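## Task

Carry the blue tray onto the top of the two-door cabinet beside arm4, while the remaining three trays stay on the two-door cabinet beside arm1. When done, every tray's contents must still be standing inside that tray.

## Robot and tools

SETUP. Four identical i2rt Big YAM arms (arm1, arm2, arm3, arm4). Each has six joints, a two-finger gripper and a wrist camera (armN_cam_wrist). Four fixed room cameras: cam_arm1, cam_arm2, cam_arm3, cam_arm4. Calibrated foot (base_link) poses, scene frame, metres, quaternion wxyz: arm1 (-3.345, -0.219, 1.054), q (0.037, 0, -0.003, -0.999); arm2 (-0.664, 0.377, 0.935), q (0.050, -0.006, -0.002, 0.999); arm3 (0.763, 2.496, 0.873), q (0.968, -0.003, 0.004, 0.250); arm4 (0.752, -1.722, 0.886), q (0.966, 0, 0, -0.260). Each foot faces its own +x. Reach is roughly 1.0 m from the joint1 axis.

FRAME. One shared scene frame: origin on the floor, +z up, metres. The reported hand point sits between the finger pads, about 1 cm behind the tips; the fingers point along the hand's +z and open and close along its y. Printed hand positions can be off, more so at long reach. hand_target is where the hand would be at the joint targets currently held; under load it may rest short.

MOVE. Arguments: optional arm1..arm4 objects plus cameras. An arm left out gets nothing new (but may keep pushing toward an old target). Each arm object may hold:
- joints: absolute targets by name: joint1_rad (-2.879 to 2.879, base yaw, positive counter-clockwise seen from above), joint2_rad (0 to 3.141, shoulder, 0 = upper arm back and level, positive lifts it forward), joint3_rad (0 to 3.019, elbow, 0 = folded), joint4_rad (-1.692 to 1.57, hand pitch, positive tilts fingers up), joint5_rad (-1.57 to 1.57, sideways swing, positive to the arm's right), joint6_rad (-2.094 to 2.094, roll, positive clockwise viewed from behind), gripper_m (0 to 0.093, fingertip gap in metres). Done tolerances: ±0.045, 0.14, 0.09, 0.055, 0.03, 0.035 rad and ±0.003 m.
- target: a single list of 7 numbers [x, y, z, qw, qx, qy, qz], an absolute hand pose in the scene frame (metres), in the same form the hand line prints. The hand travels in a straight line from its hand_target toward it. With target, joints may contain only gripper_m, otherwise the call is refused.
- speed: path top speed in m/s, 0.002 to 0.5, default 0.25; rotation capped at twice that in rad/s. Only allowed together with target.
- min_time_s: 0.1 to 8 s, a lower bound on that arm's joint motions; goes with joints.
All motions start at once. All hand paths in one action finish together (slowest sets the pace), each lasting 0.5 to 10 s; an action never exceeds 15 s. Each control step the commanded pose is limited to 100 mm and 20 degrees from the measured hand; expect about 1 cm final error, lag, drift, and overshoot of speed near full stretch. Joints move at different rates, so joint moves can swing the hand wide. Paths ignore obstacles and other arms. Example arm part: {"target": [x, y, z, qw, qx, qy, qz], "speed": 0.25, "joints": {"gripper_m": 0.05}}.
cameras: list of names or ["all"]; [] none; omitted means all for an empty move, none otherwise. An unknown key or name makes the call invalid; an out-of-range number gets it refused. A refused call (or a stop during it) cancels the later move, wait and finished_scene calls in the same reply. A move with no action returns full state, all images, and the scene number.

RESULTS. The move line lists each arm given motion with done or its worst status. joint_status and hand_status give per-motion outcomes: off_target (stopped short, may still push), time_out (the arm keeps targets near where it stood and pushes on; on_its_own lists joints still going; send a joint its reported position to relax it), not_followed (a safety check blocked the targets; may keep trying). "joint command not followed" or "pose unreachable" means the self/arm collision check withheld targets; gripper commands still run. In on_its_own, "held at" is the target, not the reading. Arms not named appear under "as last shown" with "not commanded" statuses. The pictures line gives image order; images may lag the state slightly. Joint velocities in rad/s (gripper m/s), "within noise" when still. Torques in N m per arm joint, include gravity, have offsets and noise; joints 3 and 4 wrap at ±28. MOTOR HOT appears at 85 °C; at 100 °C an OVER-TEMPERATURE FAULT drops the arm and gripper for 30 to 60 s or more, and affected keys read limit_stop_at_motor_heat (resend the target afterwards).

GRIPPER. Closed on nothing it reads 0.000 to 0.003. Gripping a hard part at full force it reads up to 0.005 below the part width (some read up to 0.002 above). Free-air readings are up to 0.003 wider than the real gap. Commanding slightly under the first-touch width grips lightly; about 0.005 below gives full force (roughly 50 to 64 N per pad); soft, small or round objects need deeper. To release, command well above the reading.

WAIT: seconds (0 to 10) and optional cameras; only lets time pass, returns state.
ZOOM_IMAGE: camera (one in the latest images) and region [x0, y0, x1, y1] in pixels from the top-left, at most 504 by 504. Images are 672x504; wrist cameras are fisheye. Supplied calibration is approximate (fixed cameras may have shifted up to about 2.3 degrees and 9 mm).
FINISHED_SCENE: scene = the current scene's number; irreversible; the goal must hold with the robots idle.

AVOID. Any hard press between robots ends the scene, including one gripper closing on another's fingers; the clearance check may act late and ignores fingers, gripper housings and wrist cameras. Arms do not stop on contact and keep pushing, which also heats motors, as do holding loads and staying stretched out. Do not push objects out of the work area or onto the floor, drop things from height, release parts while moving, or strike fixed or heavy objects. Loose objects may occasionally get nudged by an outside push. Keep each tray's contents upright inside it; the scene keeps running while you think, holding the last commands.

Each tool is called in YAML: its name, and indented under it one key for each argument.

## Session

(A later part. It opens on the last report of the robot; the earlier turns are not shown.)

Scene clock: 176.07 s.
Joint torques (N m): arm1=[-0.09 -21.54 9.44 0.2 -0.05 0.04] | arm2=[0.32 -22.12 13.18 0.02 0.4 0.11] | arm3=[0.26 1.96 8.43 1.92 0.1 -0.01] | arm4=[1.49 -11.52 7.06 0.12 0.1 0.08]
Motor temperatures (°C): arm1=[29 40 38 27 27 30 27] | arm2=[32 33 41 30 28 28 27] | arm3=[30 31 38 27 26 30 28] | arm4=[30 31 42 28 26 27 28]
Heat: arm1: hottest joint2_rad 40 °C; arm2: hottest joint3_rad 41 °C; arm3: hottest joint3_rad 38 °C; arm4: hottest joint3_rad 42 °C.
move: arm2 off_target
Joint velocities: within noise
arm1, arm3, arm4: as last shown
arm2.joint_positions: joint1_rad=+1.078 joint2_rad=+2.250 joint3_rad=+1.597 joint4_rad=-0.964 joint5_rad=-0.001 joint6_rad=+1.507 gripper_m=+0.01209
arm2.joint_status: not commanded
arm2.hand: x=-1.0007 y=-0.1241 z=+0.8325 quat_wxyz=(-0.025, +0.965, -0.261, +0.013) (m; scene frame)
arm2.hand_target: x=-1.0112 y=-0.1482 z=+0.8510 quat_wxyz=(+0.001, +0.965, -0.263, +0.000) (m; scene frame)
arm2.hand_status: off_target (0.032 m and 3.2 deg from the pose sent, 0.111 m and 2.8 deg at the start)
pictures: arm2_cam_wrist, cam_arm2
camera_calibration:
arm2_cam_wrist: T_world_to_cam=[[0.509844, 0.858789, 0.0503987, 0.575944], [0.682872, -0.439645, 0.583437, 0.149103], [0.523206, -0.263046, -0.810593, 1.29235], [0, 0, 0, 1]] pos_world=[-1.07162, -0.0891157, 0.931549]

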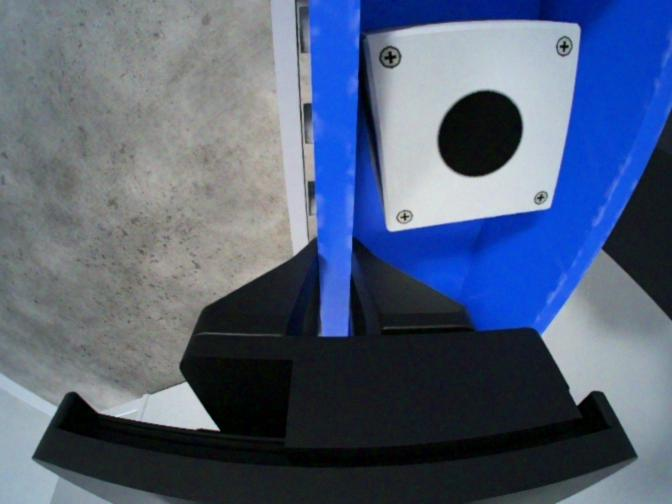

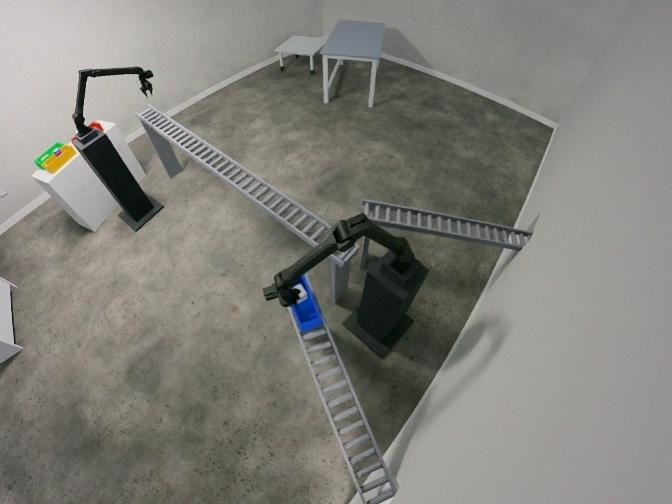

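move:
  arm2: {"target":[-1.015,-0.153,0.80,0,0.9648,-0.263,0],"speed":0.1}

move:
  arm2: {"target":[-1.015,-0.153,0.765,0,0.9648,-0.263,0],"speed":0.06}

move:
  arm2: {"target":[-1.015,-0.153,0.735,0,0.9648,-0.263,0],"speed":0.06}
  cameras: ["arm2_cam_wrist","cam_arm2"]

zoom_image:
  camera: "cam_arm2"
  region: [240, 220, 370, 350]

Scene clock: 183.47 s.
Joint torques (N m): arm1=[-0.03 -21.48 9.43 0.2 -0.05 0.04] | arm2=[0.15 -22.48 13.03 -0.03 0.4 0.1] | arm3=[0.62 2.08 8.4 1.92 0.11 0] | arm4=[1.14 -10.7 7.01 0.05 0.16 0.08]
Motor temperatures (°C): arm1=[29 40 38 27 27 30 27] | arm2=[32 34 41 30 28 28 28] | arm3=[30 31 38 27 26 30 28] | arm4=[30 31 42 28 26 27 28]
Heat: arm1: hottest joint2_rad 40 °C; arm2: hottest joint3_rad 41 °C; arm3: hottest joint3_rad 38 °C; arm4: hottest joint3_rad 42 °C.
move: arm2 off_target
Joint velocities: within noise
arm1, arm3, arm4: as last shown
arm2.joint_positions: joint1_rad=+1.078 joint2_rad=+2.342 joint3_rad=+1.611 joint4_rad=-0.891 joint5_rad=-0.001 joint6_rad=+1.507 gripper_m=+0.01209
arm2.joint_status: not commanded
arm2.hand: x=-1.0011 y=-0.1253 z=+0.7819 quat_wxyz=(-0.027, +0.965, -0.261, +0.014) (m; scene frame)
arm2.hand_target: x=-1.0140 y=-0.1520 z=+0.8013 quat_wxyz=(+0.001, +0.965, -0.263, +0.000) (m; scene frame)
arm2.hand_status: off_target (0.036 m and 3.5 deg from the pose sent, 0.046 m and 3.2 deg at the start)
pictures: none

Scene clock: 184.70 s.
Joint torques (N m): arm1=[-0.09 -21.48 9.44 0.21 -0.05 0.04] | arm2=[0.15 -21.48 12.6 0.08 0.09 0.06] | arm3=[0.38 2.26 8.4 1.95 0.09 -0.02] | arm4=[1.79 -10.87 7.05 0.12 0.12 0.04]
Motor temperatures (°C): arm1=[29 40 38 27 27 30 27] | arm2=[32 34 42 30 28 28 28] | arm3=[30 31 38 27 26 30 28] | arm4=[30 31 42 28 26 27 28]
Heat: arm1: hottest joint2_rad 40 °C; arm2: hottest joint3_rad 42 °C; arm3: hottest joint3_rad 38 °C; arm4: hottest joint3_rad 42 °C.
move: arm2 off_target
Joint velocities: within noise
arm1, arm3, arm4: as last shown
arm2.joint_positions: joint1_rad=+1.078 joint2_rad=+2.390 joint3_rad=+1.624 joint4_rad=-0.840 joint5_rad=+0.007 joint6_rad=+1.511 gripper_m=+0.01209
arm2.joint_status: not commanded
arm2.hand: x=-1.0047 y=-0.1287 z=+0.7566 quat_wxyz=(-0.021, +0.965, -0.263, +0.008) (m; scene frame)
arm2.hand_target: x=-1.0143 y=-0.1522 z=+0.7659 quat_wxyz=(+0.000, +0.965, -0.263, +0.000) (m; scene frame)
arm2.hand_status: off_target (0.028 m and 2.5 deg from the pose sent, 0.035 m and 3.5 deg at the start)
pictures: none

Scene clock: 185.73 s.
Joint torques (N m): arm1=[-0.03 -21.48 9.43 0.2 -0.05 0.04] | arm2=[0.09 -17.67 12.63 1.28 0 -0.03] | arm3=[0.56 1.9 8.38 1.94 0.1 -0.02] | arm4=[1.79 -10.81 6.91 -0.02 0.16 -0.01]
Motor temperatures (°C): arm1=[29 40 38 27 27 30 27] | arm2=[32 34 42 30 28 28 28] | arm3=[30 31 38 27 26 30 28] | arm4=[30 31 42 28 26 27 28]
Heat: arm1: hottest joint2_rad 40 °C; arm2: hottest joint3_rad 42 °C; arm3: hottest joint3_rad 38 °C; arm4: hottest joint3_rad 42 °C.
move: arm2 off_target
Joint velocities: within noise
arm1, arm3, arm4: as last shown
arm2.joint_positions: joint1_rad=+1.078 joint2_rad=+2.399 joint3_rad=+1.636 joint4_rad=-0.823 joint5_rad=+0.009 joint6_rad=+1.518 gripper_m=+0.01209
arm2.joint_status: not commanded
arm2.hand: x=-1.0091 y=-0.1346 z=+0.7539 quat_wxyz=(-0.012, +0.964, -0.267, +0.003) (m; scene frame)
arm2.hand_target: x=-1.0139 y=-0.1517 z=+0.7362 quat_wxyz=(+0.000, +0.965, -0.263, +0.000) (m; scene frame)
arm2.hand_status: off_target (0.027 m and 1.5 deg from the pose sent, 0.034 m and 2.5 deg at the start)
pictures: arm2_cam_wrist, cam_arm2
camera_calibration:
arm2_cam_wrist: T_world_to_cam=[[0.520406, 0.853661, 0.0209845, 0.625333], [0.692638, -0.436362, 0.574317, 0.213315], [0.499429, -0.284344, -0.818364, 1.20926], [0, 0, 0, 1]] pos_world=[-1.07712, -0.0968958, 0.853979]

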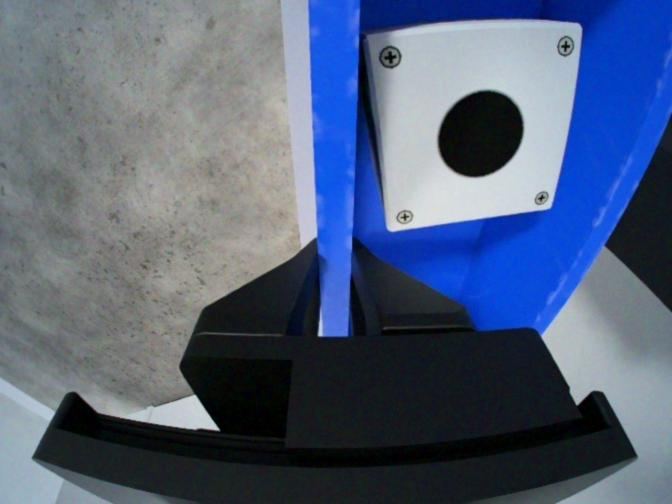

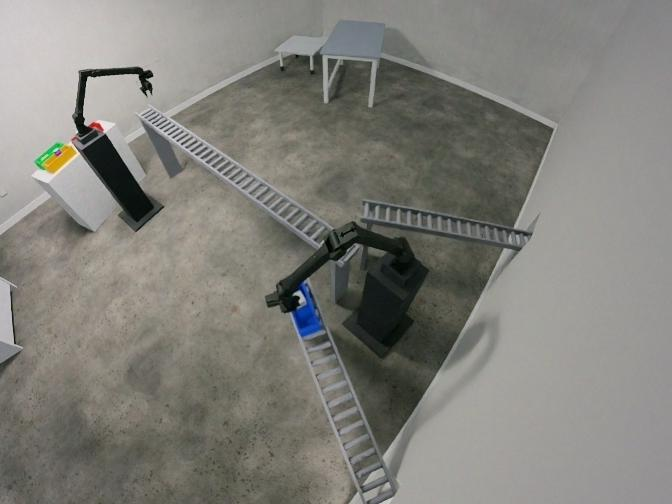

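Scaled by 3.877 from the camera's 672x504 image, which has a finer 960x720 frame.

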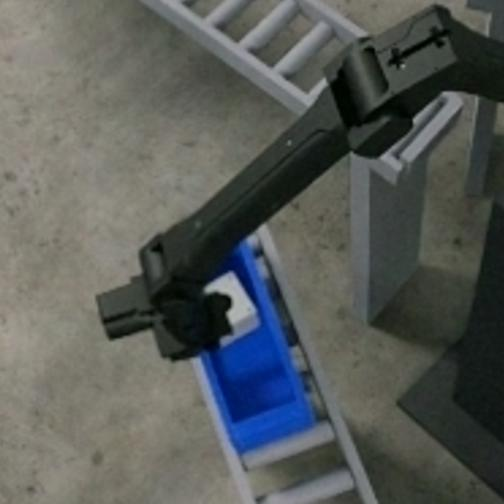

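move:
  arm2: {"target":[-1.011,-0.139,0.755,0,0.9648,-0.263,0],"speed":0.06}

move:
  arm2: {"joints":{"gripper_m":0.04}}

move:
  arm2: {"target":[-1.011,-0.137,0.92,0,0.9648,-0.263,0],"speed":0.35}
  cameras: ["cam_arm2","arm2_cam_wrist"]

wait:
  seconds: 4
  cameras: ["cam_arm4","arm4_cam_wrist"]

Scene clock: 190.70 s.
Joint torques (N m): arm1=[-0.09 -21.54 9.43 0.2 -0.05 0.04] | arm2=[-0.5 -22.83 7.05 1.32 -0.01 -0.1] | arm3=[0.5 2.02 8.44 1.99 0.1 -0.01] | arm4=[1.55 -10.87 6.83 0.14 0.1 0.01]
Motor temperatures (°C): arm1=[29 40 38 27 27 30 27] | arm2=[32 34 43 30 28 28 28] | arm3=[30 31 38 27 26 30 28] | arm4=[29 31 42 28 26 27 28]
Heat: arm1: hottest joint2_rad 40 °C; arm2: hottest joint3_rad 43 °C; arm3: hottest joint3_rad 38 °C; arm4: hottest joint3_rad 42 °C.
move: arm2 done
Joint velocities: within noise
arm1, arm3, arm4: as last shown
arm2.joint_positions: joint1_rad=+1.078 joint2_rad=+2.399 joint3_rad=+1.636 joint4_rad=-0.823 joint5_rad=+0.009 joint6_rad=+1.518 gripper_m=+0.01209
arm2.joint_status: not commanded
arm2.hand: x=-1.0091 y=-0.1346 z=+0.7539 quat_wxyz=(-0.012, +0.964, -0.267, +0.003) (m; scene frame)
arm2.hand_target: x=-1.0109 y=-0.1390 z=+0.7551 quat_wxyz=(+0.000, +0.965, -0.263, +0.000) (m; scene frame)
arm2.hand_status: done (0.005 m and 1.5 deg from the pose sent, 0.005 m and 1.5 deg at the start)
pictures: none

Scene clock: 191.73 s.
Joint torques (N m): arm1=[-0.09 -21.54 9.44 0.2 -0.05 0.04] | arm2=[-0.44 -22.89 7.21 0.25 0.04 -0.1] | arm3=[0.62 2.08 8.39 1.92 0.1 -0.03] | arm4=[1.79 -10.93 7.05 0.31 0.16 0.05]
Motor temperatures (°C): arm1=[29 40 38 27 27 30 27] | arm2=[32 34 42 30 28 28 28] | arm3=[30 31 38 27 26 30 28] | arm4=[29 31 42 28 26 27 28]
Heat: arm1: hottest joint2_rad 40 °C; arm2: hottest joint3_rad 42 °C; arm3: hottest joint3_rad 38 °C; arm4: hottest joint3_rad 42 °C.
move: arm2 done
Joint velocities: within noise
arm1, arm3, arm4: as last shown
arm2.joint_positions: joint1_rad=+1.078 joint2_rad=+2.399 joint3_rad=+1.634 joint4_rad=-0.799 joint5_rad=+0.008 joint6_rad=+1.517 gripper_m=+0.03991
arm2.joint_status: all done
arm2.hand: x=-1.0117 y=-0.1391 z=+0.7536 quat_wxyz=(-0.001, +0.964, -0.266, +0.000) (m; scene frame)
arm2.hand_target: x=-1.0109 y=-0.1390 z=+0.7551 quat_wxyz=(+0.000, +0.965, -0.263, +0.000) (m; scene frame)
arm2.hand_status: not commanded
pictures: none

Scene clock: 193.03 s.
Joint torques (N m): arm1=[-0.03 -21.54 9.43 0.2 -0.05 0.04] | arm2=[-0.44 -19.55 11.38 -0.17 0.04 -0.1] | arm3=[0.56 2.2 8.4 1.98 0.1 -0.01] | arm4=[1.85 -11.46 6.98 0.17 0.13 0.03]
Motor temperatures (°C): arm1=[29 40 38 27 27 30 27] | arm2=[32 34 43 30 28 28 28] | arm3=[30 31 38 27 26 30 28] | arm4=[29 31 42 28 26 27 28]
Heat: arm1: hottest joint2_rad 40 °C; arm2: hottest joint3_rad 43 °C; arm3: hottest joint3_rad 38 °C; arm4: hottest joint3_rad 42 °C.
move: arm2 done
Joint velocities: arm1=[within noise] | arm2=[within noise] | arm3=[within noise] | arm4=[-0.015 -0.005 -0.017 0.012 0.154 -0.066 0]
arm1, arm3, arm4: as last shown
arm2.joint_positions: joint1_rad=+1.078 joint2_rad=+2.109 joint3_rad=+1.623 joint4_rad=-1.069 joint5_rad=+0.008 joint6_rad=+1.517 gripper_m=+0.03991
arm2.joint_status: not commanded
arm2.hand: x=-1.0091 y=-0.1329 z=+0.9242 quat_wxyz=(+0.003, +0.964, -0.266, -0.001) (m; scene frame)
arm2.hand_target: x=-1.0109 y=-0.1370 z=+0.9200 quat_wxyz=(+0.000, +0.965, -0.263, +0.000) (m; scene frame)
arm2.hand_status: done (0.006 m and 0.5 deg from the pose sent, 0.166 m and 0.4 deg at the start)
pictures: arm2_cam_wrist, cam_arm2
camera_calibration:
arm2_cam_wrist: T_world_to_cam=[[0.519762, 0.854243, -0.0107354, 0.649134], [0.702598, -0.420278, 0.574215, 0.128403], [0.486008, -0.305998, -0.818634, 1.3329], [0, 0, 0, 1]] pos_world=[-1.07541, -0.0926892, 1.0244]

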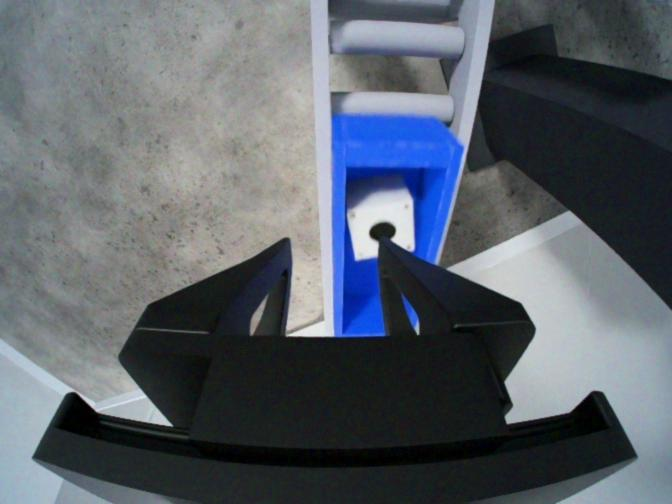

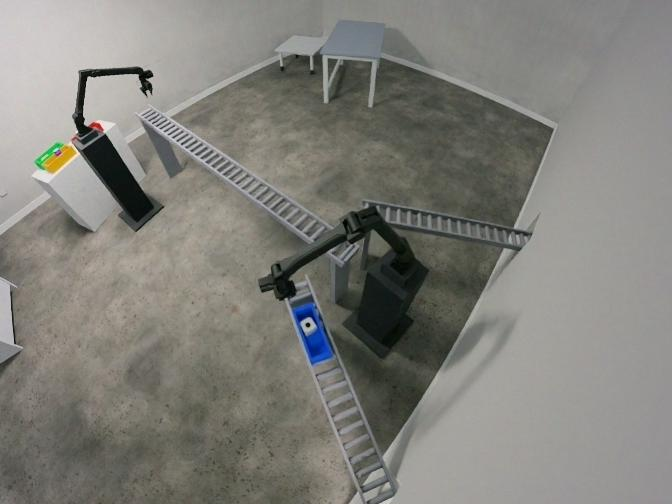

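Scene clock: 197.03 s.
Joint torques (N m): arm1=[-0.03 -21.54 9.43 0.2 -0.05 0.04] | arm2=[-0.56 -19.49 11.37 -0.16 0.04 -0.1] | arm3=[0.5 2.02 8.42 1.94 0.09 -0.01] | arm4=[1.26 -10.87 7.08 0.27 0.13 0.1]
Motor temperatures (°C): arm1=[29 40 38 27 27 30 27] | arm2=[32 35 43 30 28 28 28] | arm3=[30 31 38 27 26 30 28] | arm4=[29 31 42 28 26 27 28]
Heat: arm1: hottest joint2_rad 40 °C; arm2: hottest joint3_rad 43 °C; arm3: hottest joint3_rad 38 °C; arm4: hottest joint3_rad 42 °C.
Joint velocities: within noise
arm1.joint_positions: joint1_rad=-1.676 joint2_rad=+2.229 joint3_rad=+1.867 joint4_rad=-1.210 joint5_rad=+0.001 joint6_rad=+1.539 gripper_m=+0.04495
arm1.joint_status: not commanded
arm1.hand: x=-3.3227 y=+0.4451 z=+1.0563 quat_wxyz=(+0.000, +0.000, +1.000, -0.003) (m; scene frame)
arm1.hand_target: x=-3.3250 y=+0.4499 z=+1.0600 quat_wxyz=(+0.000, +0.000, +1.000, +0.000) (m; scene frame)
arm1.hand_status: not commanded
arm2.joint_positions: joint1_rad=+1.078 joint2_rad=+2.109 joint3_rad=+1.623 joint4_rad=-1.069 joint5_rad=+0.008 joint6_rad=+1.517 gripper_m=+0.03991
arm2.joint_status: not commanded
arm2.hand: x=-1.0091 y=-0.1329 z=+0.9242 quat_wxyz=(+0.003, +0.964, -0.266, -0.001) (m; scene frame)
arm2.hand_target: x=-1.0109 y=-0.1370 z=+0.9200 quat_wxyz=(+0.000, +0.965, -0.263, +0.000) (m; scene frame)
arm2.hand_status: done (0.006 m and 0.5 deg from the pose sent, 0.166 m and 0.4 deg at the start)
arm3.joint_positions: joint1_rad=+0.571 joint2_rad=+0.631 joint3_rad=+1.447 joint4_rad=-1.461 joint5_rad=+0.147 joint6_rad=+0.795 gripper_m=+0.09396
arm3.joint_status: not commanded
arm3.hand: x=+0.8909 y=+2.6771 z=+1.4095 quat_wxyz=(-0.314, +0.093, -0.890, -0.316) (m; scene frame)
arm3.hand_target: x=+0.8898 y=+2.6751 z=+1.4178 quat_wxyz=(-0.319, +0.092, -0.886, -0.324) (m; scene frame)
arm3.hand_status: not commanded
arm4.joint_positions: joint1_rad=+1.444 joint2_rad=+1.696 joint3_rad=+1.096 joint4_rad=-0.999 joint5_rad=-0.001 joint6_rad=+1.416 gripper_m=+0.09398
arm4.joint_status: not commanded
arm4.hand: x=+1.0223 y=-1.3688 z=+0.9201 quat_wxyz=(+0.006, -0.246, -0.969, +0.012) (m; scene frame)
arm4.hand_target: x=+1.0209 y=-1.3665 z=+0.9196 quat_wxyz=(+0.006, -0.250, -0.968, +0.013) (m; scene frame)
arm4.hand_status: not commanded
wait: 4.00 s; at rest by 0.27 s
pictures: arm4_cam_wrist, cam_arm4
camera_calibration:
arm4_cam_wrist: T_world_to_cam=[[-0.476412, -0.87867, 0.0311494, -0.743704], [-0.680643, 0.391005, 0.619548, 0.659842], [-0.556558, 0.273958, -0.78434, 1.79239], [0, 0, 0, 1]] pos_world=[1.09238, -1.40251, 1.02021]

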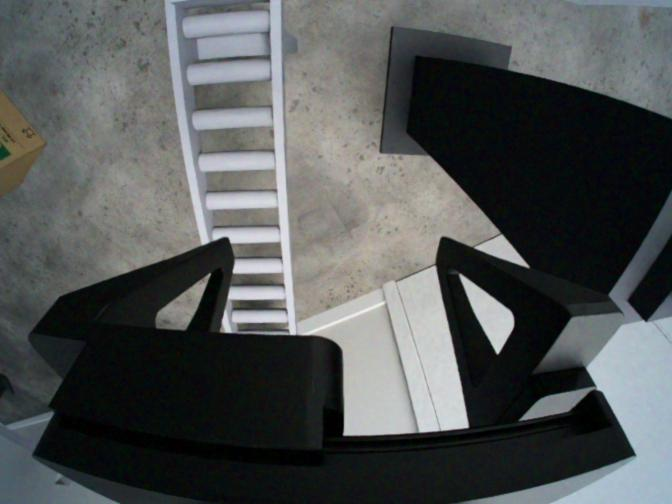

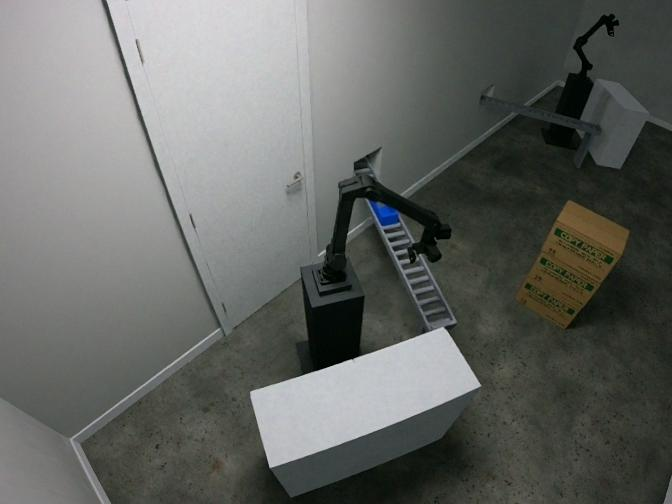

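move:
  arm4: {"target":[1.08,-1.28,0.72,0,0.2504,0.968,0],"speed":0.15}
  cameras: ["arm4_cam_wrist"]

Scene clock: 204.00 s.
Joint torques (N m): arm1=[-0.03 -21.54 9.44 0.21 -0.05 0.04] | arm2=[-0.44 -19.43 11.36 -0.16 0.04 -0.1] | arm3=[0.26 2.02 8.39 1.94 0.1 -0.01] | arm4=[2.02 -14.15 7.23 0.61 0.17 0.04]
Motor temperatures (°C): arm1=[29 40 38 27 27 30 27] | arm2=[32 35 44 30 28 28 27] | arm3=[30 31 38 27 26 30 28] | arm4=[29 31 43 28 26 27 28]
Heat: arm1: hottest joint2_rad 40 °C; arm2: hottest joint3_rad 44 °C; arm3: hottest joint3_rad 38 °C; arm4: hottest joint3_rad 43 °C.
move: arm4 off_target
Joint velocities: within noise
arm1, arm2, arm3: as last shown
arm4.joint_positions: joint1_rad=+1.446 joint2_rad=+2.238 joint3_rad=+1.322 joint4_rad=-0.679 joint5_rad=-0.001 joint6_rad=+1.424 gripper_m=+0.09398
arm4.joint_status: not commanded
arm4.hand: x=+1.0765 y=-1.2960 z=+0.7208 quat_wxyz=(+0.006, -0.250, -0.968, +0.011) (m; scene frame)
arm4.hand_target: x=+1.0797 y=-1.2803 z=+0.7204 quat_wxyz=(+0.000, -0.250, -0.968, +0.000) (m; scene frame)
arm4.hand_status: off_target (0.016 m and 1.4 deg from the pose sent, 0.226 m and 1.7 deg at the start)
pictures: arm4_cam_wrist
camera_calibration:
arm4_cam_wrist: T_world_to_cam=[[-0.482388, -0.875504, 0.0281842, -0.635079], [-0.679255, 0.394186, 0.619055, 0.794664], [-0.553096, 0.27948, -0.784841, 1.65008], [0, 0, 0, 1]] pos_world=[1.14608, -1.33043, 0.821012]

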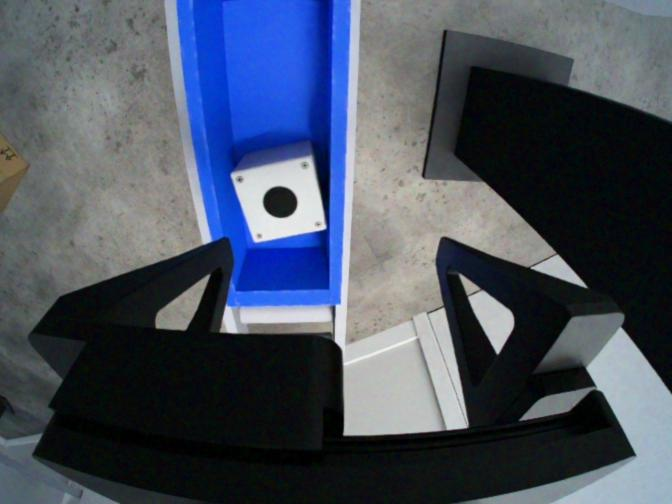

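move:
  arm4: {"target":[1.093,-1.289,0.66,0,0.2504,0.968,0],"speed":0.15}
  cameras: ["arm4_cam_wrist"]

move:
  arm4: {"target":[1.095,-1.291,0.587,0,0.2504,0.968,0],"speed":0.1}
  cameras: ["arm4_cam_wrist"]

Scene clock: 212.10 s.
Joint torques (N m): arm1=[-0.03 -21.54 9.44 0.2 -0.05 0.04] | arm2=[-0.38 -19.43 11.37 -0.2 0.04 -0.1] | arm3=[0.44 2.2 8.4 1.94 0.1 -0.01] | arm4=[-0.09 -15.68 6.27 0.44 0.22 -0.29]
Motor temperatures (°C): arm1=[29 40 38 27 27 30 27] | arm2=[32 36 45 30 28 28 27] | arm3=[30 31 38 27 26 30 28] | arm4=[29 31 43 28 26 27 28]
Heat: arm1: hottest joint2_rad 40 °C; arm2: hottest joint3_rad 45 °C; arm3: hottest joint3_rad 38 °C; arm4: hottest joint3_rad 43 °C.
move: arm4 off_target
Joint velocities: within noise
arm1, arm2, arm3: as last shown
arm4.joint_positions: joint1_rad=+1.444 joint2_rad=+2.371 joint3_rad=+1.361 joint4_rad=-0.586 joint5_rad=-0.001 joint6_rad=+1.424 gripper_m=+0.09398
arm4.joint_status: not commanded
arm4.hand: x=+1.0785 y=-1.2952 z=+0.6601 quat_wxyz=(+0.006, -0.251, -0.968, +0.011) (m; scene frame)
arm4.hand_target: x=+1.0929 y=-1.2894 z=+0.6604 quat_wxyz=(+0.000, -0.250, -0.968, +0.000) (m; scene frame)
arm4.hand_status: off_target (0.016 m and 1.4 deg from the pose sent, 0.063 m and 1.4 deg at the start)
pictures: arm4_cam_wrist
camera_calibration:
arm4_cam_wrist: T_world_to_cam=[[-0.484116, -0.874537, 0.0285818, -0.628822], [-0.67832, 0.39573, 0.619096, 0.834336], [-0.552733, 0.280327, -0.784795, 1.60395], [0, 0, 0, 1]] pos_world=[1.14808, -1.32973, 0.760212]

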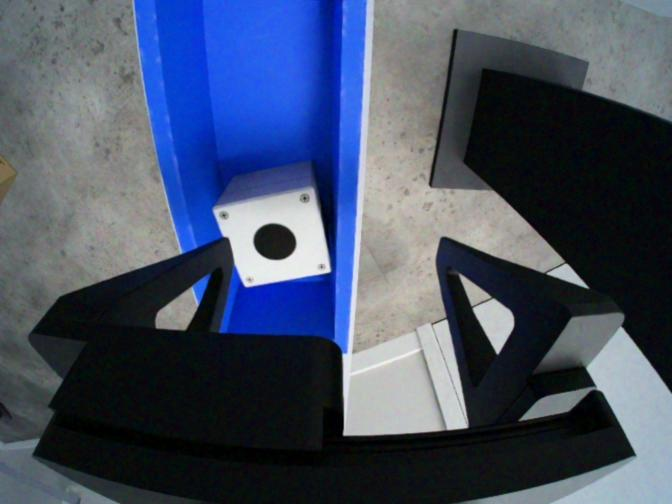

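Scene clock: 213.67 s.
Joint torques (N m): arm1=[-0.09 -21.54 9.43 0.2 -0.05 0.04] | arm2=[-0.44 -19.49 11.37 -0.2 0.04 -0.1] | arm3=[0.56 1.96 8.46 1.98 0.1 -0.01] | arm4=[-0.73 -15.38 5.44 0.58 0.23 -0.28]
Motor temperatures (°C): arm1=[29 40 38 27 27 30 27] | arm2=[32 36 45 30 28 28 27] | arm3=[30 31 38 27 26 30 28] | arm4=[29 31 43 28 26 27 28]
Heat: arm1: hottest joint2_rad 40 °C; arm2: hottest joint3_rad 45 °C; arm3: hottest joint3_rad 38 °C; arm4: hottest joint3_rad 43 °C.
move: arm4 off_target
Joint velocities: within noise
arm1, arm2, arm3: as last shown
arm4.joint_positions: joint1_rad=+1.440 joint2_rad=+2.528 joint3_rad=+1.434 joint4_rad=-0.495 joint5_rad=-0.001 joint6_rad=+1.420 gripper_m=+0.09398
arm4.joint_status: not commanded
arm4.hand: x=+1.0820 y=-1.2937 z=+0.5913 quat_wxyz=(+0.004, -0.250, -0.968, +0.008) (m; scene frame)
arm4.hand_target: x=+1.0948 y=-1.2914 z=+0.5873 quat_wxyz=(+0.000, -0.251, -0.968, +0.000) (m; scene frame)
arm4.hand_status: off_target (0.014 m and 1.1 deg from the pose sent, 0.075 m and 1.4 deg at the start)
pictures: arm4_cam_wrist
camera_calibration:
arm4_cam_wrist: T_world_to_cam=[[-0.483196, -0.875232, 0.0221626, -0.621946], [-0.681153, 0.391712, 0.618541, 0.876834], [-0.550048, 0.28378, -0.78544, 1.55339], [0, 0, 0, 1]] pos_world=[1.15118, -1.32863, 0.691521]

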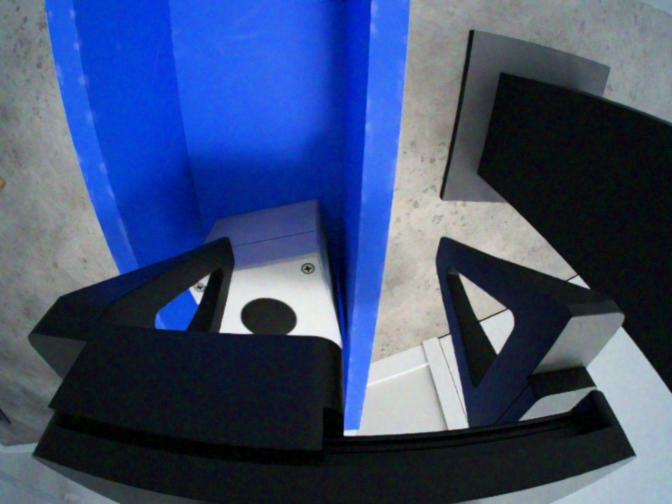

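move:
  arm4: {"target":[1.112,-1.304,0.587,0,0.2504,0.968,0],"speed":0.08}
  cameras: ["arm4_cam_wrist"]

Scene clock: 219.43 s.
Joint torques (N m): arm1=[-0.03 -21.54 9.43 0.2 -0.05 0.04] | arm2=[-0.44 -19.49 11.36 -0.2 0.04 -0.1] | arm3=[0.62 2.2 8.42 1.94 0.11 -0.02] | arm4=[0.09 -15.03 5.61 0.54 0.15 -0.24]
Motor temperatures (°C): arm1=[29 40 38 27 27 30 27] | arm2=[32 36 46 29 28 28 27] | arm3=[30 31 38 27 26 30 28] | arm4=[29 31 42 28 26 27 28]
Heat: arm1: hottest joint2_rad 40 °C; arm2: hottest joint3_rad 46 °C; arm3: hottest joint3_rad 38 °C; arm4: hottest joint3_rad 42 °C.
move: arm4 off_target
Joint velocities: within noise
arm1, arm2, arm3: as last shown
arm4.joint_positions: joint1_rad=+1.396 joint2_rad=+2.528 joint3_rad=+1.436 joint4_rad=-0.495 joint5_rad=-0.001 joint6_rad=+1.381 gripper_m=+0.09398
arm4.joint_status: not commanded
arm4.hand: x=+1.1016 y=-1.3075 z=+0.5917 quat_wxyz=(+0.004, -0.253, -0.967, +0.007) (m; scene frame)
arm4.hand_target: x=+1.1119 y=-1.3043 z=+0.5872 quat_wxyz=(+0.000, -0.251, -0.968, +0.000) (m; scene frame)
arm4.hand_status: off_target (0.012 m and 1.0 deg from the pose sent, 0.032 m and 1.1 deg at the start)
pictures: arm4_cam_wrist
camera_calibration:
arm4_cam_wrist: T_world_to_cam=[[-0.488579, -0.872304, 0.0193825, -0.613263], [-0.679502, 0.394337, 0.618689, 0.896886], [-0.547328, 0.289108, -0.785397, 1.57249], [0, 0, 0, 1]] pos_world=[1.17048, -1.34325, 0.692024]

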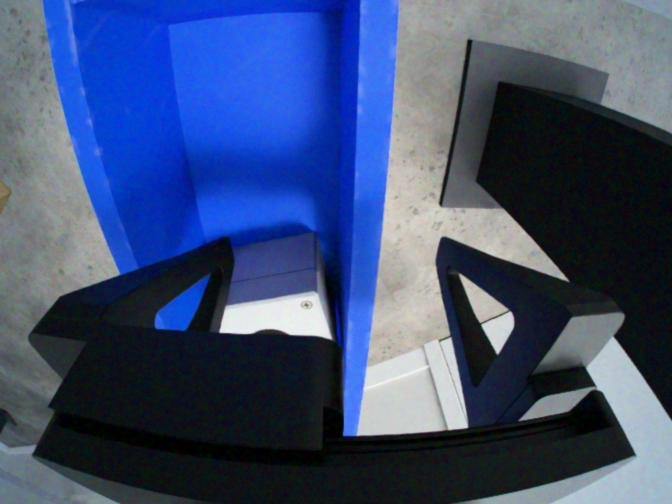

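Good clearance; grip and lift.

move:
  arm4: {"joints":{"gripper_m":0.0}}

move:
  arm4: {"target":[1.105,-1.31,0.70,0,0.2504,0.968,0],"speed":0.12}
  cameras: ["arm4_cam_wrist","cam_arm4"]

zoom_image:
  camera: "cam_arm4"
  region: [330, 180, 500, 350]

Scene clock: 224.10 s.
Joint torques (N m): arm1=[-0.03 -21.48 9.43 0.21 -0.05 0.04] | arm2=[-0.44 -19.49 11.38 -0.16 0.04 -0.1] | arm3=[0.5 2.2 8.43 1.92 0.1 -0.01] | arm4=[0.15 -15.33 5.56 0.53 0.16 -0.21]
Motor temperatures (°C): arm1=[29 40 38 27 27 30 27] | arm2=[32 36 46 29 28 28 27] | arm3=[30 31 38 27 26 29 28] | arm4=[29 32 42 28 26 27 28]
Heat: arm1: hottest joint2_rad 40 °C; arm2: hottest joint3_rad 46 °C; arm3: hottest joint3_rad 38 °C; arm4: hottest joint3_rad 42 °C.
move: arm4 off_target
Joint velocities: within noise
arm1, arm2, arm3: as last shown
arm4.joint_positions: joint1_rad=+1.396 joint2_rad=+2.530 joint3_rad=+1.437 joint4_rad=-0.494 joint5_rad=+0.000 joint6_rad=+1.375 gripper_m=+0.01152
arm4.joint_status: gripper_m off_target (ended at +0.01154, target +0.00000)
arm4.hand: x=+1.1015 y=-1.3079 z=+0.5907 quat_wxyz=(+0.004, -0.250, -0.968, +0.007) (m; scene frame)
arm4.hand_target: x=+1.1119 y=-1.3042 z=+0.5873 quat_wxyz=(+0.000, -0.250, -0.968, +0.000) (m; scene frame)
arm4.hand_status: not commanded
pictures: none

Scene clock: 225.93 s.
Joint torques (N m): arm1=[-0.09 -21.54 9.44 0.2 -0.05 0.04] | arm2=[-0.44 -19.49 11.36 -0.2 0.04 -0.09] | arm3=[0.44 2.32 8.4 1.92 0.1 -0.02] | arm4=[0.32 -19.72 4.96 -0.24 -0.16 -0.23]
Motor temperatures (°C): arm1=[29 40 38 27 27 30 27] | arm2=[32 37 46 29 28 28 27] | arm3=[30 31 38 27 26 29 28] | arm4=[29 32 42 28 26 27 28]
Heat: arm1: hottest joint2_rad 40 °C; arm2: hottest joint3_rad 46 °C; arm3: hottest joint3_rad 38 °C; arm4: hottest joint3_rad 42 °C.
move: arm4 off_target
Joint velocities: within noise
arm1, arm2, arm3: as last shown
arm4.joint_positions: joint1_rad=+1.396 joint2_rad=+2.345 joint3_rad=+1.319 joint4_rad=-0.609 joint5_rad=+0.007 joint6_rad=+1.381 gripper_m=+0.01152
arm4.joint_status: not commanded
arm4.hand: x=+1.0863 y=-1.3278 z=+0.6656 quat_wxyz=(+0.011, -0.253, -0.967, +0.030) (m; scene frame)
arm4.hand_target: x=+1.1045 y=-1.3107 z=+0.6992 quat_wxyz=(+0.000, -0.250, -0.968, +0.000) (m; scene frame)
arm4.hand_status: off_target (0.043 m and 3.7 deg from the pose sent, 0.109 m and 1.0 deg at the start)
pictures: arm4_cam_wrist, cam_arm4
camera_calibration:
arm4_cam_wrist: T_world_to_cam=[[-0.486817, -0.870825, 0.0683558, -0.672392], [-0.664282, 0.419895, 0.618399, 0.866512], [-0.56722, 0.25564, -0.782886, 1.60349], [0, 0, 0, 1]] pos_world=[1.15781, -1.3593, 0.76546]

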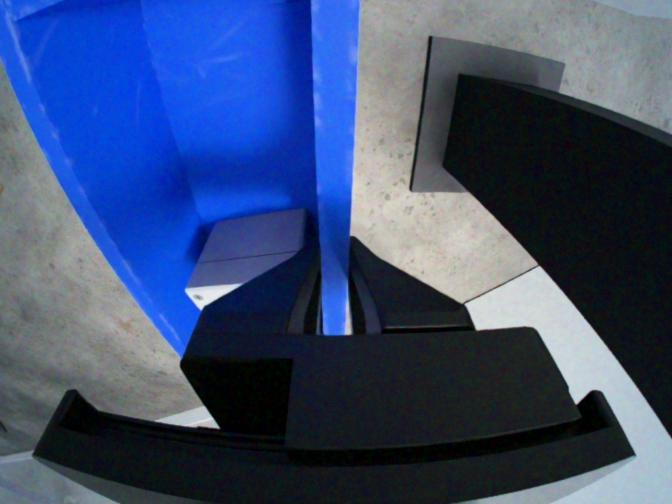

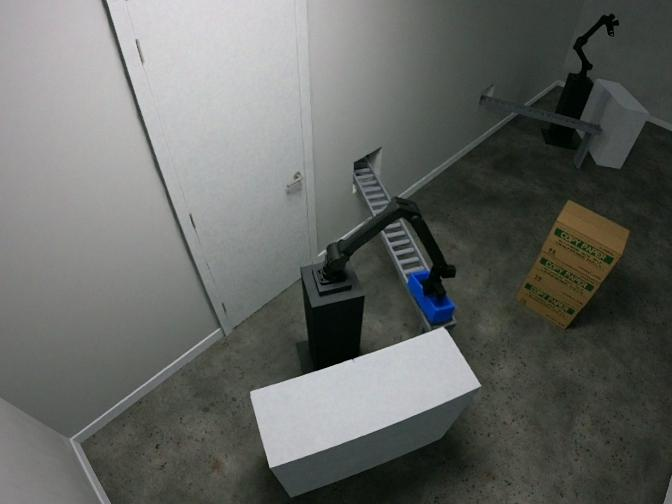

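Scaled by 2.965 from the camera's 672x504 image, which has a finer 960x720 frame.

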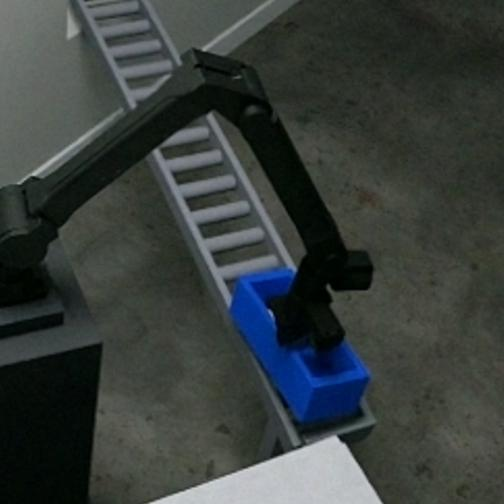

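move:
  arm4: {"target":[1.08,-1.31,1.03,0,0.2504,0.968,0],"speed":0.2}

move:
  arm4: {"target":[1.19,-2.04,1.0,0,0.857,0.515,0],"speed":0.22}
  cameras: ["arm4_cam_wrist","cam_arm4"]

Scene clock: 237.60 s.
Joint torques (N m): arm1=[-0.09 -21.54 9.43 0.2 -0.05 0.04] | arm2=[-0.5 -19.55 11.37 -0.18 0.04 -0.1] | arm3=[0.44 2.08 8.42 1.95 0.1 -0.02] | arm4=[2.02 -16.44 13.11 -0.42 -0.24 -0.02]
Motor temperatures (°C): arm1=[29 40 38 27 27 30 27] | arm2=[31 37 46 29 28 28 27] | arm3=[30 31 38 27 26 29 28] | arm4=[29 32 41 28 26 27 29]
Heat: arm1: hottest joint2_rad 40 °C; arm2: hottest joint3_rad 46 °C; arm3: hottest joint3_rad 38 °C; arm4: hottest joint3_rad 41 °C.
move: arm4 off_target
Joint velocities: within noise
arm1, arm2, arm3: as last shown
arm4.joint_positions: joint1_rad=+1.410 joint2_rad=+1.790 joint3_rad=+1.415 joint4_rad=-1.298 joint5_rad=+0.007 joint6_rad=+1.394 gripper_m=+0.01152
arm4.joint_status: not commanded
arm4.hand: x=+1.0704 y=-1.3362 z=+0.9846 quat_wxyz=(+0.019, -0.252, -0.966, +0.048) (m; scene frame)
arm4.hand_target: x=+1.0781 y=-1.3126 z=+1.0302 quat_wxyz=(+0.001, -0.250, -0.968, +0.000) (m; scene frame)
arm4.hand_status: off_target (0.053 m and 5.9 deg from the pose sent, 0.365 m and 3.7 deg at the start)
pictures: none

Scene clock: 242.00 s.
Joint torques (N m): arm1=[-0.09 -21.54 9.43 0.2 -0.05 0.04] | arm2=[-0.5 -19.49 11.36 -0.2 0.04 -0.1] | arm3=[0.73 2.14 8.44 1.96 0.1 -0.01] | arm4=[0.56 -13.74 13.3 -0.34 -0.39 0]
Motor temperatures (°C): arm1=[29 40 38 27 27 30 27] | arm2=[31 37 46 29 28 28 27] | arm3=[29 31 38 27 26 29 28] | arm4=[29 32 42 28 26 27 29]
Heat: arm1: hottest joint2_rad 40 °C; arm2: hottest joint3_rad 46 °C; arm3: hottest joint3_rad 38 °C; arm4: hottest joint3_rad 42 °C.
move: arm4 off_target
Joint velocities: within noise
arm1.joint_positions: joint1_rad=-1.676 joint2_rad=+2.229 joint3_rad=+1.867 joint4_rad=-1.210 joint5_rad=+0.001 joint6_rad=+1.539 gripper_m=+0.04495
arm1.joint_status: not commanded
arm1.hand: x=-3.3227 y=+0.4451 z=+1.0563 quat_wxyz=(+0.000, +0.000, +1.000, -0.003) (m; scene frame)
arm1.hand_target: x=-3.3250 y=+0.4499 z=+1.0600 quat_wxyz=(+0.000, +0.000, +1.000, +0.000) (m; scene frame)
arm1.hand_status: not commanded
arm2.joint_positions: joint1_rad=+1.078 joint2_rad=+2.109 joint3_rad=+1.623 joint4_rad=-1.069 joint5_rad=+0.008 joint6_rad=+1.517 gripper_m=+0.03991
arm2.joint_status: not commanded
arm2.hand: x=-1.0091 y=-0.1329 z=+0.9242 quat_wxyz=(+0.003, +0.964, -0.266, -0.001) (m; scene frame)
arm2.hand_target: x=-1.0109 y=-0.1370 z=+0.9200 quat_wxyz=(+0.000, +0.965, -0.263, +0.000) (m; scene frame)
arm2.hand_status: not commanded
arm3.joint_positions: joint1_rad=+0.571 joint2_rad=+0.631 joint3_rad=+1.447 joint4_rad=-1.461 joint5_rad=+0.147 joint6_rad=+0.795 gripper_m=+0.09396
arm3.joint_status: not commanded
arm3.hand: x=+0.8909 y=+2.6771 z=+1.4095 quat_wxyz=(-0.314, +0.093, -0.890, -0.316) (m; scene frame)
arm3.hand_target: x=+0.8898 y=+2.6751 z=+1.4178 quat_wxyz=(-0.319, +0.092, -0.886, -0.324) (m; scene frame)
arm3.hand_status: not commanded
arm4.joint_positions: joint1_rad=-0.099 joint2_rad=+1.819 joint3_rad=+1.414 joint4_rad=-1.241 joint5_rad=+0.009 joint6_rad=+1.421 gripper_m=+0.01152
arm4.joint_status: not commanded
arm4.hand: x=+1.1665 y=-2.0242 z=+0.9688 quat_wxyz=(+0.033, -0.853, -0.521, +0.019) (m; scene frame)
arm4.hand_target: x=+1.1882 y=-2.0387 z=+1.0007 quat_wxyz=(+0.000, -0.857, -0.515, +0.000) (m; scene frame)
arm4.hand_status: off_target (0.042 m and 4.5 deg from the pose sent, 0.714 m and 88.9 deg at the start)
pictures: arm4_cam_wrist, cam_arm4
camera_calibration:
arm4_cam_wrist: T_world_to_cam=[[-0.887015, 0.45468, 0.0804326, 1.87773], [0.403288, 0.678051, 0.614496, 0.305596], [0.224862, 0.577505, -0.784809, 1.79377], [0, 0, 0, 1]] pos_world=[1.13898, -2.09689, 1.06895]

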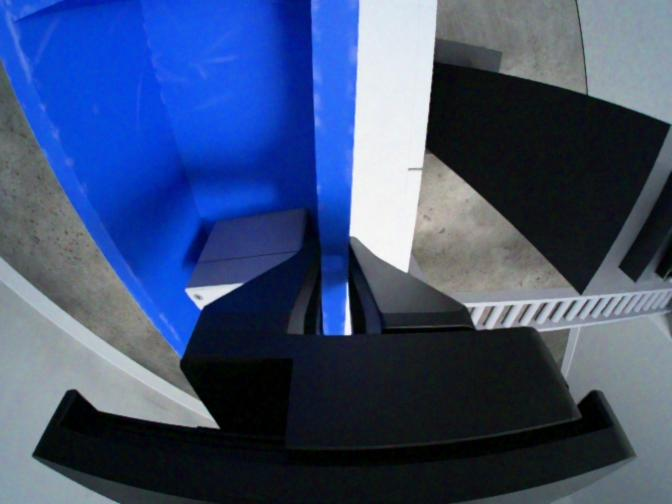

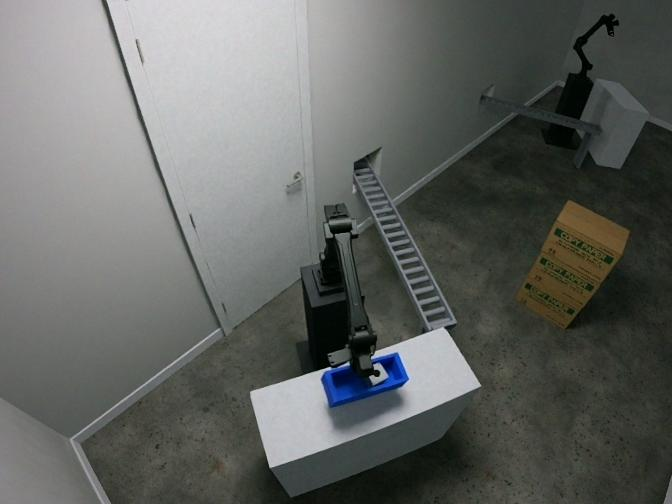

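move:
  arm4: {"target":[1.20,-2.045,0.90,0,0.857,0.515,0],"speed":0.15}

move:
  arm4: {"target":[1.20,-2.045,0.85,0,0.857,0.515,0],"speed":0.06}
  cameras: ["cam_arm4","arm4_cam_wrist"]

zoom_image:
  camera: "cam_arm4"
  region: [240, 310, 490, 480]

Scene clock: 249.97 s.
Joint torques (N m): arm1=[-0.09 -21.54 9.44 0.2 -0.05 0.04] | arm2=[-0.5 -19.43 11.37 -0.17 0.03 -0.1] | arm3=[0.56 2.2 8.42 1.95 0.1 -0.02] | arm4=[1.44 -15.15 8.49 0.73 0.2 0.02]
Motor temperatures (°C): arm1=[29 40 38 27 27 30 27] | arm2=[31 37 46 29 28 28 27] | arm3=[29 31 38 27 26 29 28] | arm4=[29 32 43 28 26 27 29]
Heat: arm1: hottest joint2_rad 40 °C; arm2: hottest joint3_rad 46 °C; arm3: hottest joint3_rad 38 °C; arm4: hottest joint3_rad 43 °C.
move: arm4 off_target
Joint velocities: within noise
arm1, arm2, arm3: as last shown
arm4.joint_positions: joint1_rad=-0.099 joint2_rad=+1.956 joint3_rad=+1.390 joint4_rad=-1.045 joint5_rad=-0.004 joint6_rad=+1.423 gripper_m=+0.01152
arm4.joint_status: not commanded
arm4.hand: x=+1.1889 y=-2.0375 z=+0.8886 quat_wxyz=(+0.020, -0.854, -0.520, +0.007) (m; scene frame)
arm4.hand_target: x=+1.1998 y=-2.0448 z=+0.9004 quat_wxyz=(+0.000, -0.857, -0.515, +0.000) (m; scene frame)
arm4.hand_status: off_target (0.018 m and 2.5 deg from the pose sent, 0.079 m and 4.5 deg at the start)
pictures: none

Scene clock: 251.37 s.
Joint torques (N m): arm1=[-0.09 -21.48 9.44 0.21 -0.05 0.04] | arm2=[-0.38 -19.43 11.38 -0.17 0.04 -0.1] | arm3=[0.56 1.96 8.42 1.99 0.1 -0.02] | arm4=[0.67 -12.86 6.93 0.5 0.28 0.04]
Motor temperatures (°C): arm1=[29 40 38 27 27 30 27] | arm2=[31 37 46 29 28 28 27] | arm3=[29 31 38 27 26 29 28] | arm4=[29 32 43 28 26 27 29]
Heat: arm1: hottest joint2_rad 40 °C; arm2: hottest joint3_rad 46 °C; arm3: hottest joint3_rad 38 °C; arm4: hottest joint3_rad 43 °C.
move: arm4 off_target
Joint velocities: within noise
arm1, arm2, arm3: as last shown
arm4.joint_positions: joint1_rad=-0.099 joint2_rad=+1.996 joint3_rad=+1.370 joint4_rad=-0.933 joint5_rad=-0.005 joint6_rad=+1.423 gripper_m=+0.01152
arm4.joint_status: not commanded
arm4.hand: x=+1.1997 y=-2.0450 z=+0.8614 quat_wxyz=(-0.004, -0.854, -0.520, -0.005) (m; scene frame)
arm4.hand_target: x=+1.1999 y=-2.0449 z=+0.8503 quat_wxyz=(+0.000, -0.857, -0.515, +0.000) (m; scene frame)
arm4.hand_status: off_target (0.011 m and 0.9 deg from the pose sent, 0.041 m and 2.5 deg at the start)
pictures: arm4_cam_wrist, cam_arm4
camera_calibration:
arm4_cam_wrist: T_world_to_cam=[[-0.888459, 0.458885, -0.00811344, 2.012], [0.356441, 0.701035, 0.617657, 0.472844], [0.289121, 0.545871, -0.786406, 1.5736], [0, 0, 0, 1]] pos_world=[1.16408, -2.11374, 0.96176]

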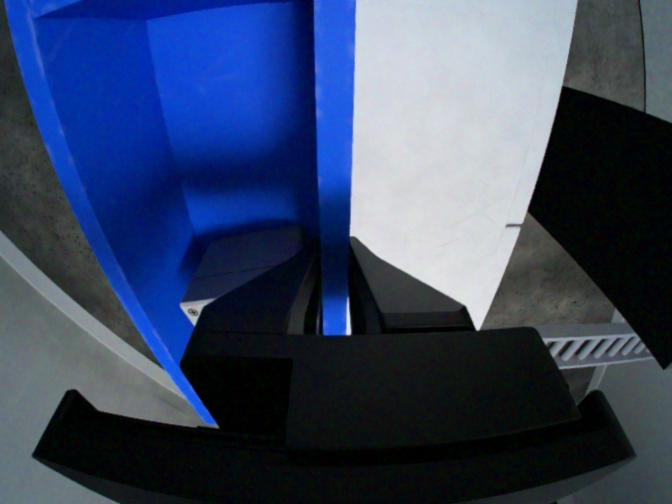

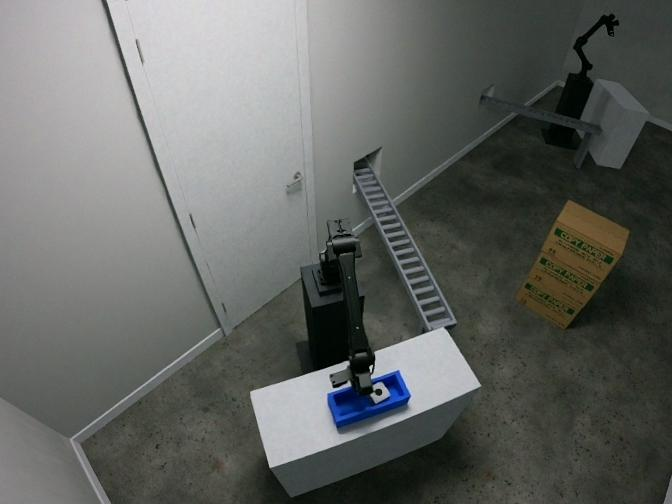

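Scaled by 2.016 from the camera's 672x504 image, which has a finer 960x720 frame.

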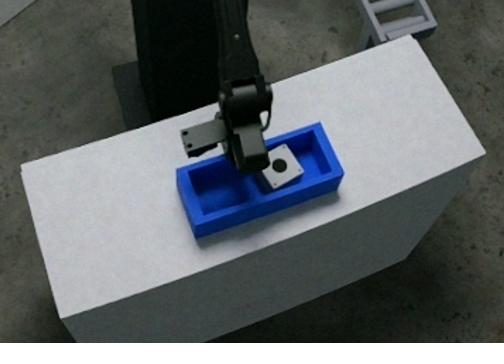

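move:
  arm4: {"target":[1.20,-2.045,0.845,0,0.857,0.515,0],"speed":0.05}

move:
  arm4: {"joints":{"gripper_m":0.05}}

move:
  arm4: {"target":[1.185,-2.035,1.05,0,0.857,0.515,0],"speed":0.2}
  cameras: ["cam_arm4","cam_arm1","arm4_cam_wrist"]

zoom_image:
  camera: "cam_arm4"
  region: [240, 310, 490, 480]

zoom_image:
  camera: "cam_arm1"
  region: [390, 60, 540, 220]

Scene clock: 259.23 s.
Joint torques (N m): arm1=[-0.03 -21.54 9.43 0.2 -0.05 0.04] | arm2=[-0.5 -19.43 11.36 -0.17 0.04 -0.1] | arm3=[0.44 2.2 8.43 1.96 0.09 -0.01] | arm4=[1.14 -12.51 6.74 0.75 0.26 0.03]
Motor temperatures (°C): arm1=[29 40 38 27 27 30 27] | arm2=[31 37 47 29 28 28 26] | arm3=[29 31 38 27 26 29 28] | arm4=[29 32 43 28 26 27 30]
Heat: arm1: hottest joint2_rad 40 °C; arm2: hottest joint3_rad 47 °C; arm3: hottest joint3_rad 38 °C; arm4: hottest joint3_rad 43 °C.
move: arm4 off_target
Joint velocities: within noise
arm1, arm2, arm3: as last shown
arm4.joint_positions: joint1_rad=-0.099 joint2_rad=+1.998 joint3_rad=+1.370 joint4_rad=-0.923 joint5_rad=-0.005 joint6_rad=+1.423 gripper_m=+0.01152
arm4.joint_status: not commanded
arm4.hand: x=+1.2014 y=-2.0462 z=+0.8600 quat_wxyz=(-0.008, -0.854, -0.520, -0.006) (m; scene frame)
arm4.hand_target: x=+1.1998 y=-2.0448 z=+0.8454 quat_wxyz=(+0.000, -0.857, -0.515, +0.000) (m; scene frame)
arm4.hand_status: off_target (0.015 m and 1.3 deg from the pose sent, 0.016 m and 0.9 deg at the start)
pictures: none

Scene clock: 259.93 s.
Joint torques (N m): arm1=[-0.09 -21.54 9.43 0.2 -0.05 0.04] | arm2=[-0.56 -19.43 11.37 -0.18 0.03 -0.1] | arm3=[0.44 2.02 8.38 1.95 0.11 -0.01] | arm4=[0.67 -13.16 6.84 0.77 0.24 0.03]
Motor temperatures (°C): arm1=[29 40 38 27 27 30 27] | arm2=[31 37 47 29 28 28 26] | arm3=[29 31 38 27 26 29 28] | arm4=[29 32 43 28 26 27 29]
Heat: arm1: hottest joint2_rad 40 °C; arm2: hottest joint3_rad 47 °C; arm3: hottest joint3_rad 38 °C; arm4: hottest joint3_rad 43 °C.
move: arm4 done
Joint velocities: within noise
arm1, arm2, arm3: as last shown
arm4.joint_positions: joint1_rad=-0.099 joint2_rad=+2.011 joint3_rad=+1.366 joint4_rad=-0.923 joint5_rad=-0.004 joint6_rad=+1.423 gripper_m=+0.04989
arm4.joint_status: all done
arm4.hand: x=+1.1981 y=-2.0441 z=+0.8520 quat_wxyz=(+0.000, -0.854, -0.520, -0.002) (m; scene frame)
arm4.hand_target: x=+1.1997 y=-2.0448 z=+0.8453 quat_wxyz=(+0.000, -0.857, -0.515, +0.000) (m; scene frame)
arm4.hand_status: not commanded
pictures: none

Scene clock: 261.77 s.
Joint torques (N m): arm1=[-0.03 -21.48 9.43 0.2 -0.05 0.04] | arm2=[-0.5 -19.49 11.37 -0.17 0.04 -0.1] | arm3=[0.44 1.96 8.4 1.98 0.09 -0.02] | arm4=[0.32 -14.21 11.49 -0.14 0.23 0.07]
Motor temperatures (°C): arm1=[29 40 39 27 27 30 27] | arm2=[31 37 47 29 28 28 26] | arm3=[29 31 38 27 26 29 28] | arm4=[29 32 43 28 26 27 29]
Heat: arm1: hottest joint2_rad 40 °C; arm2: hottest joint3_rad 47 °C; arm3: hottest joint3_rad 38 °C; arm4: hottest joint3_rad 43 °C.
move: arm4 off_target
Joint velocities: within noise
arm1, arm2, arm3: as last shown
arm4.joint_positions: joint1_rad=-0.099 joint2_rad=+1.773 joint3_rad=+1.510 joint4_rad=-1.356 joint5_rad=-0.004 joint6_rad=+1.423 gripper_m=+0.04996
arm4.joint_status: not commanded
arm4.hand: x=+1.1745 y=-2.0271 z=+1.0266 quat_wxyz=(+0.023, -0.854, -0.519, +0.008) (m; scene frame)
arm4.hand_target: x=+1.1843 y=-2.0344 z=+1.0500 quat_wxyz=(+0.000, -0.857, -0.515, +0.000) (m; scene frame)
arm4.hand_status: off_target (0.027 m and 2.9 deg from the pose sent, 0.199 m and 0.7 deg at the start)
pictures: arm4_cam_wrist, cam_arm1, cam_arm4
camera_calibration:
arm4_cam_wrist: T_world_to_cam=[[-0.887372, 0.458139, 0.0517639, 1.91843], [0.387338, 0.679882, 0.62268, 0.282835], [0.250081, 0.572599, -0.780763, 1.79529], [0, 0, 0, 1]] pos_world=[1.14384, -2.09918, 1.12628]

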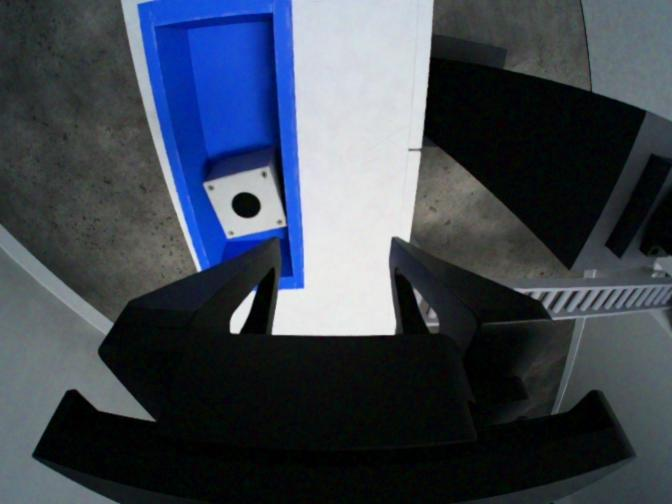

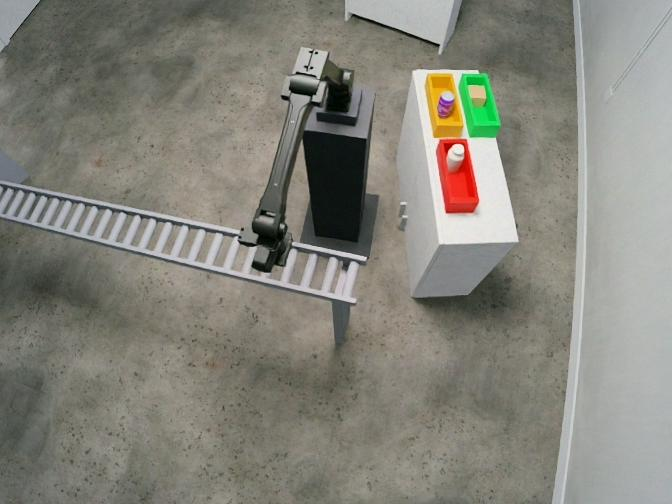

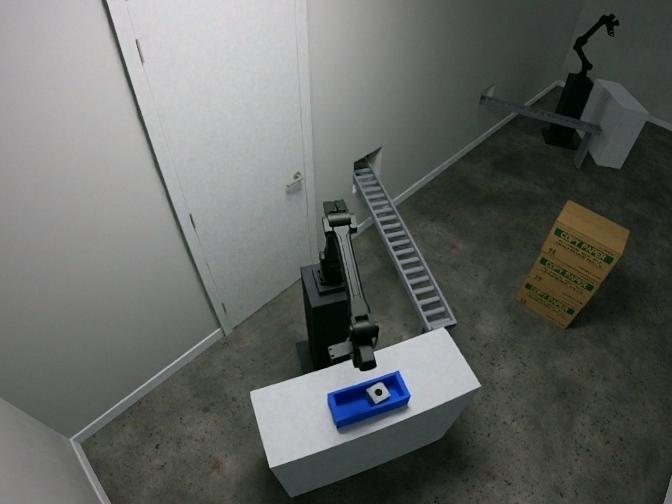

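Scaled by 2.016 from the camera's 672x504 image, which has a finer 960x720 frame.

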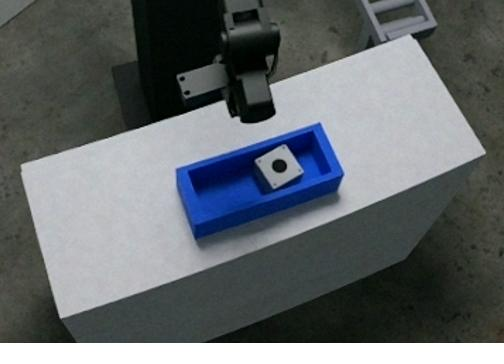

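Scaled by 3.150 from the camera's 672x504 image, which has a finer 960x720 frame.

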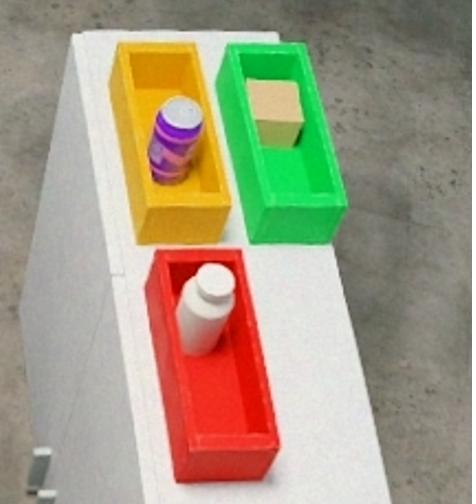

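finished_scene:
  scene: 2

The scene is finished: the task was done.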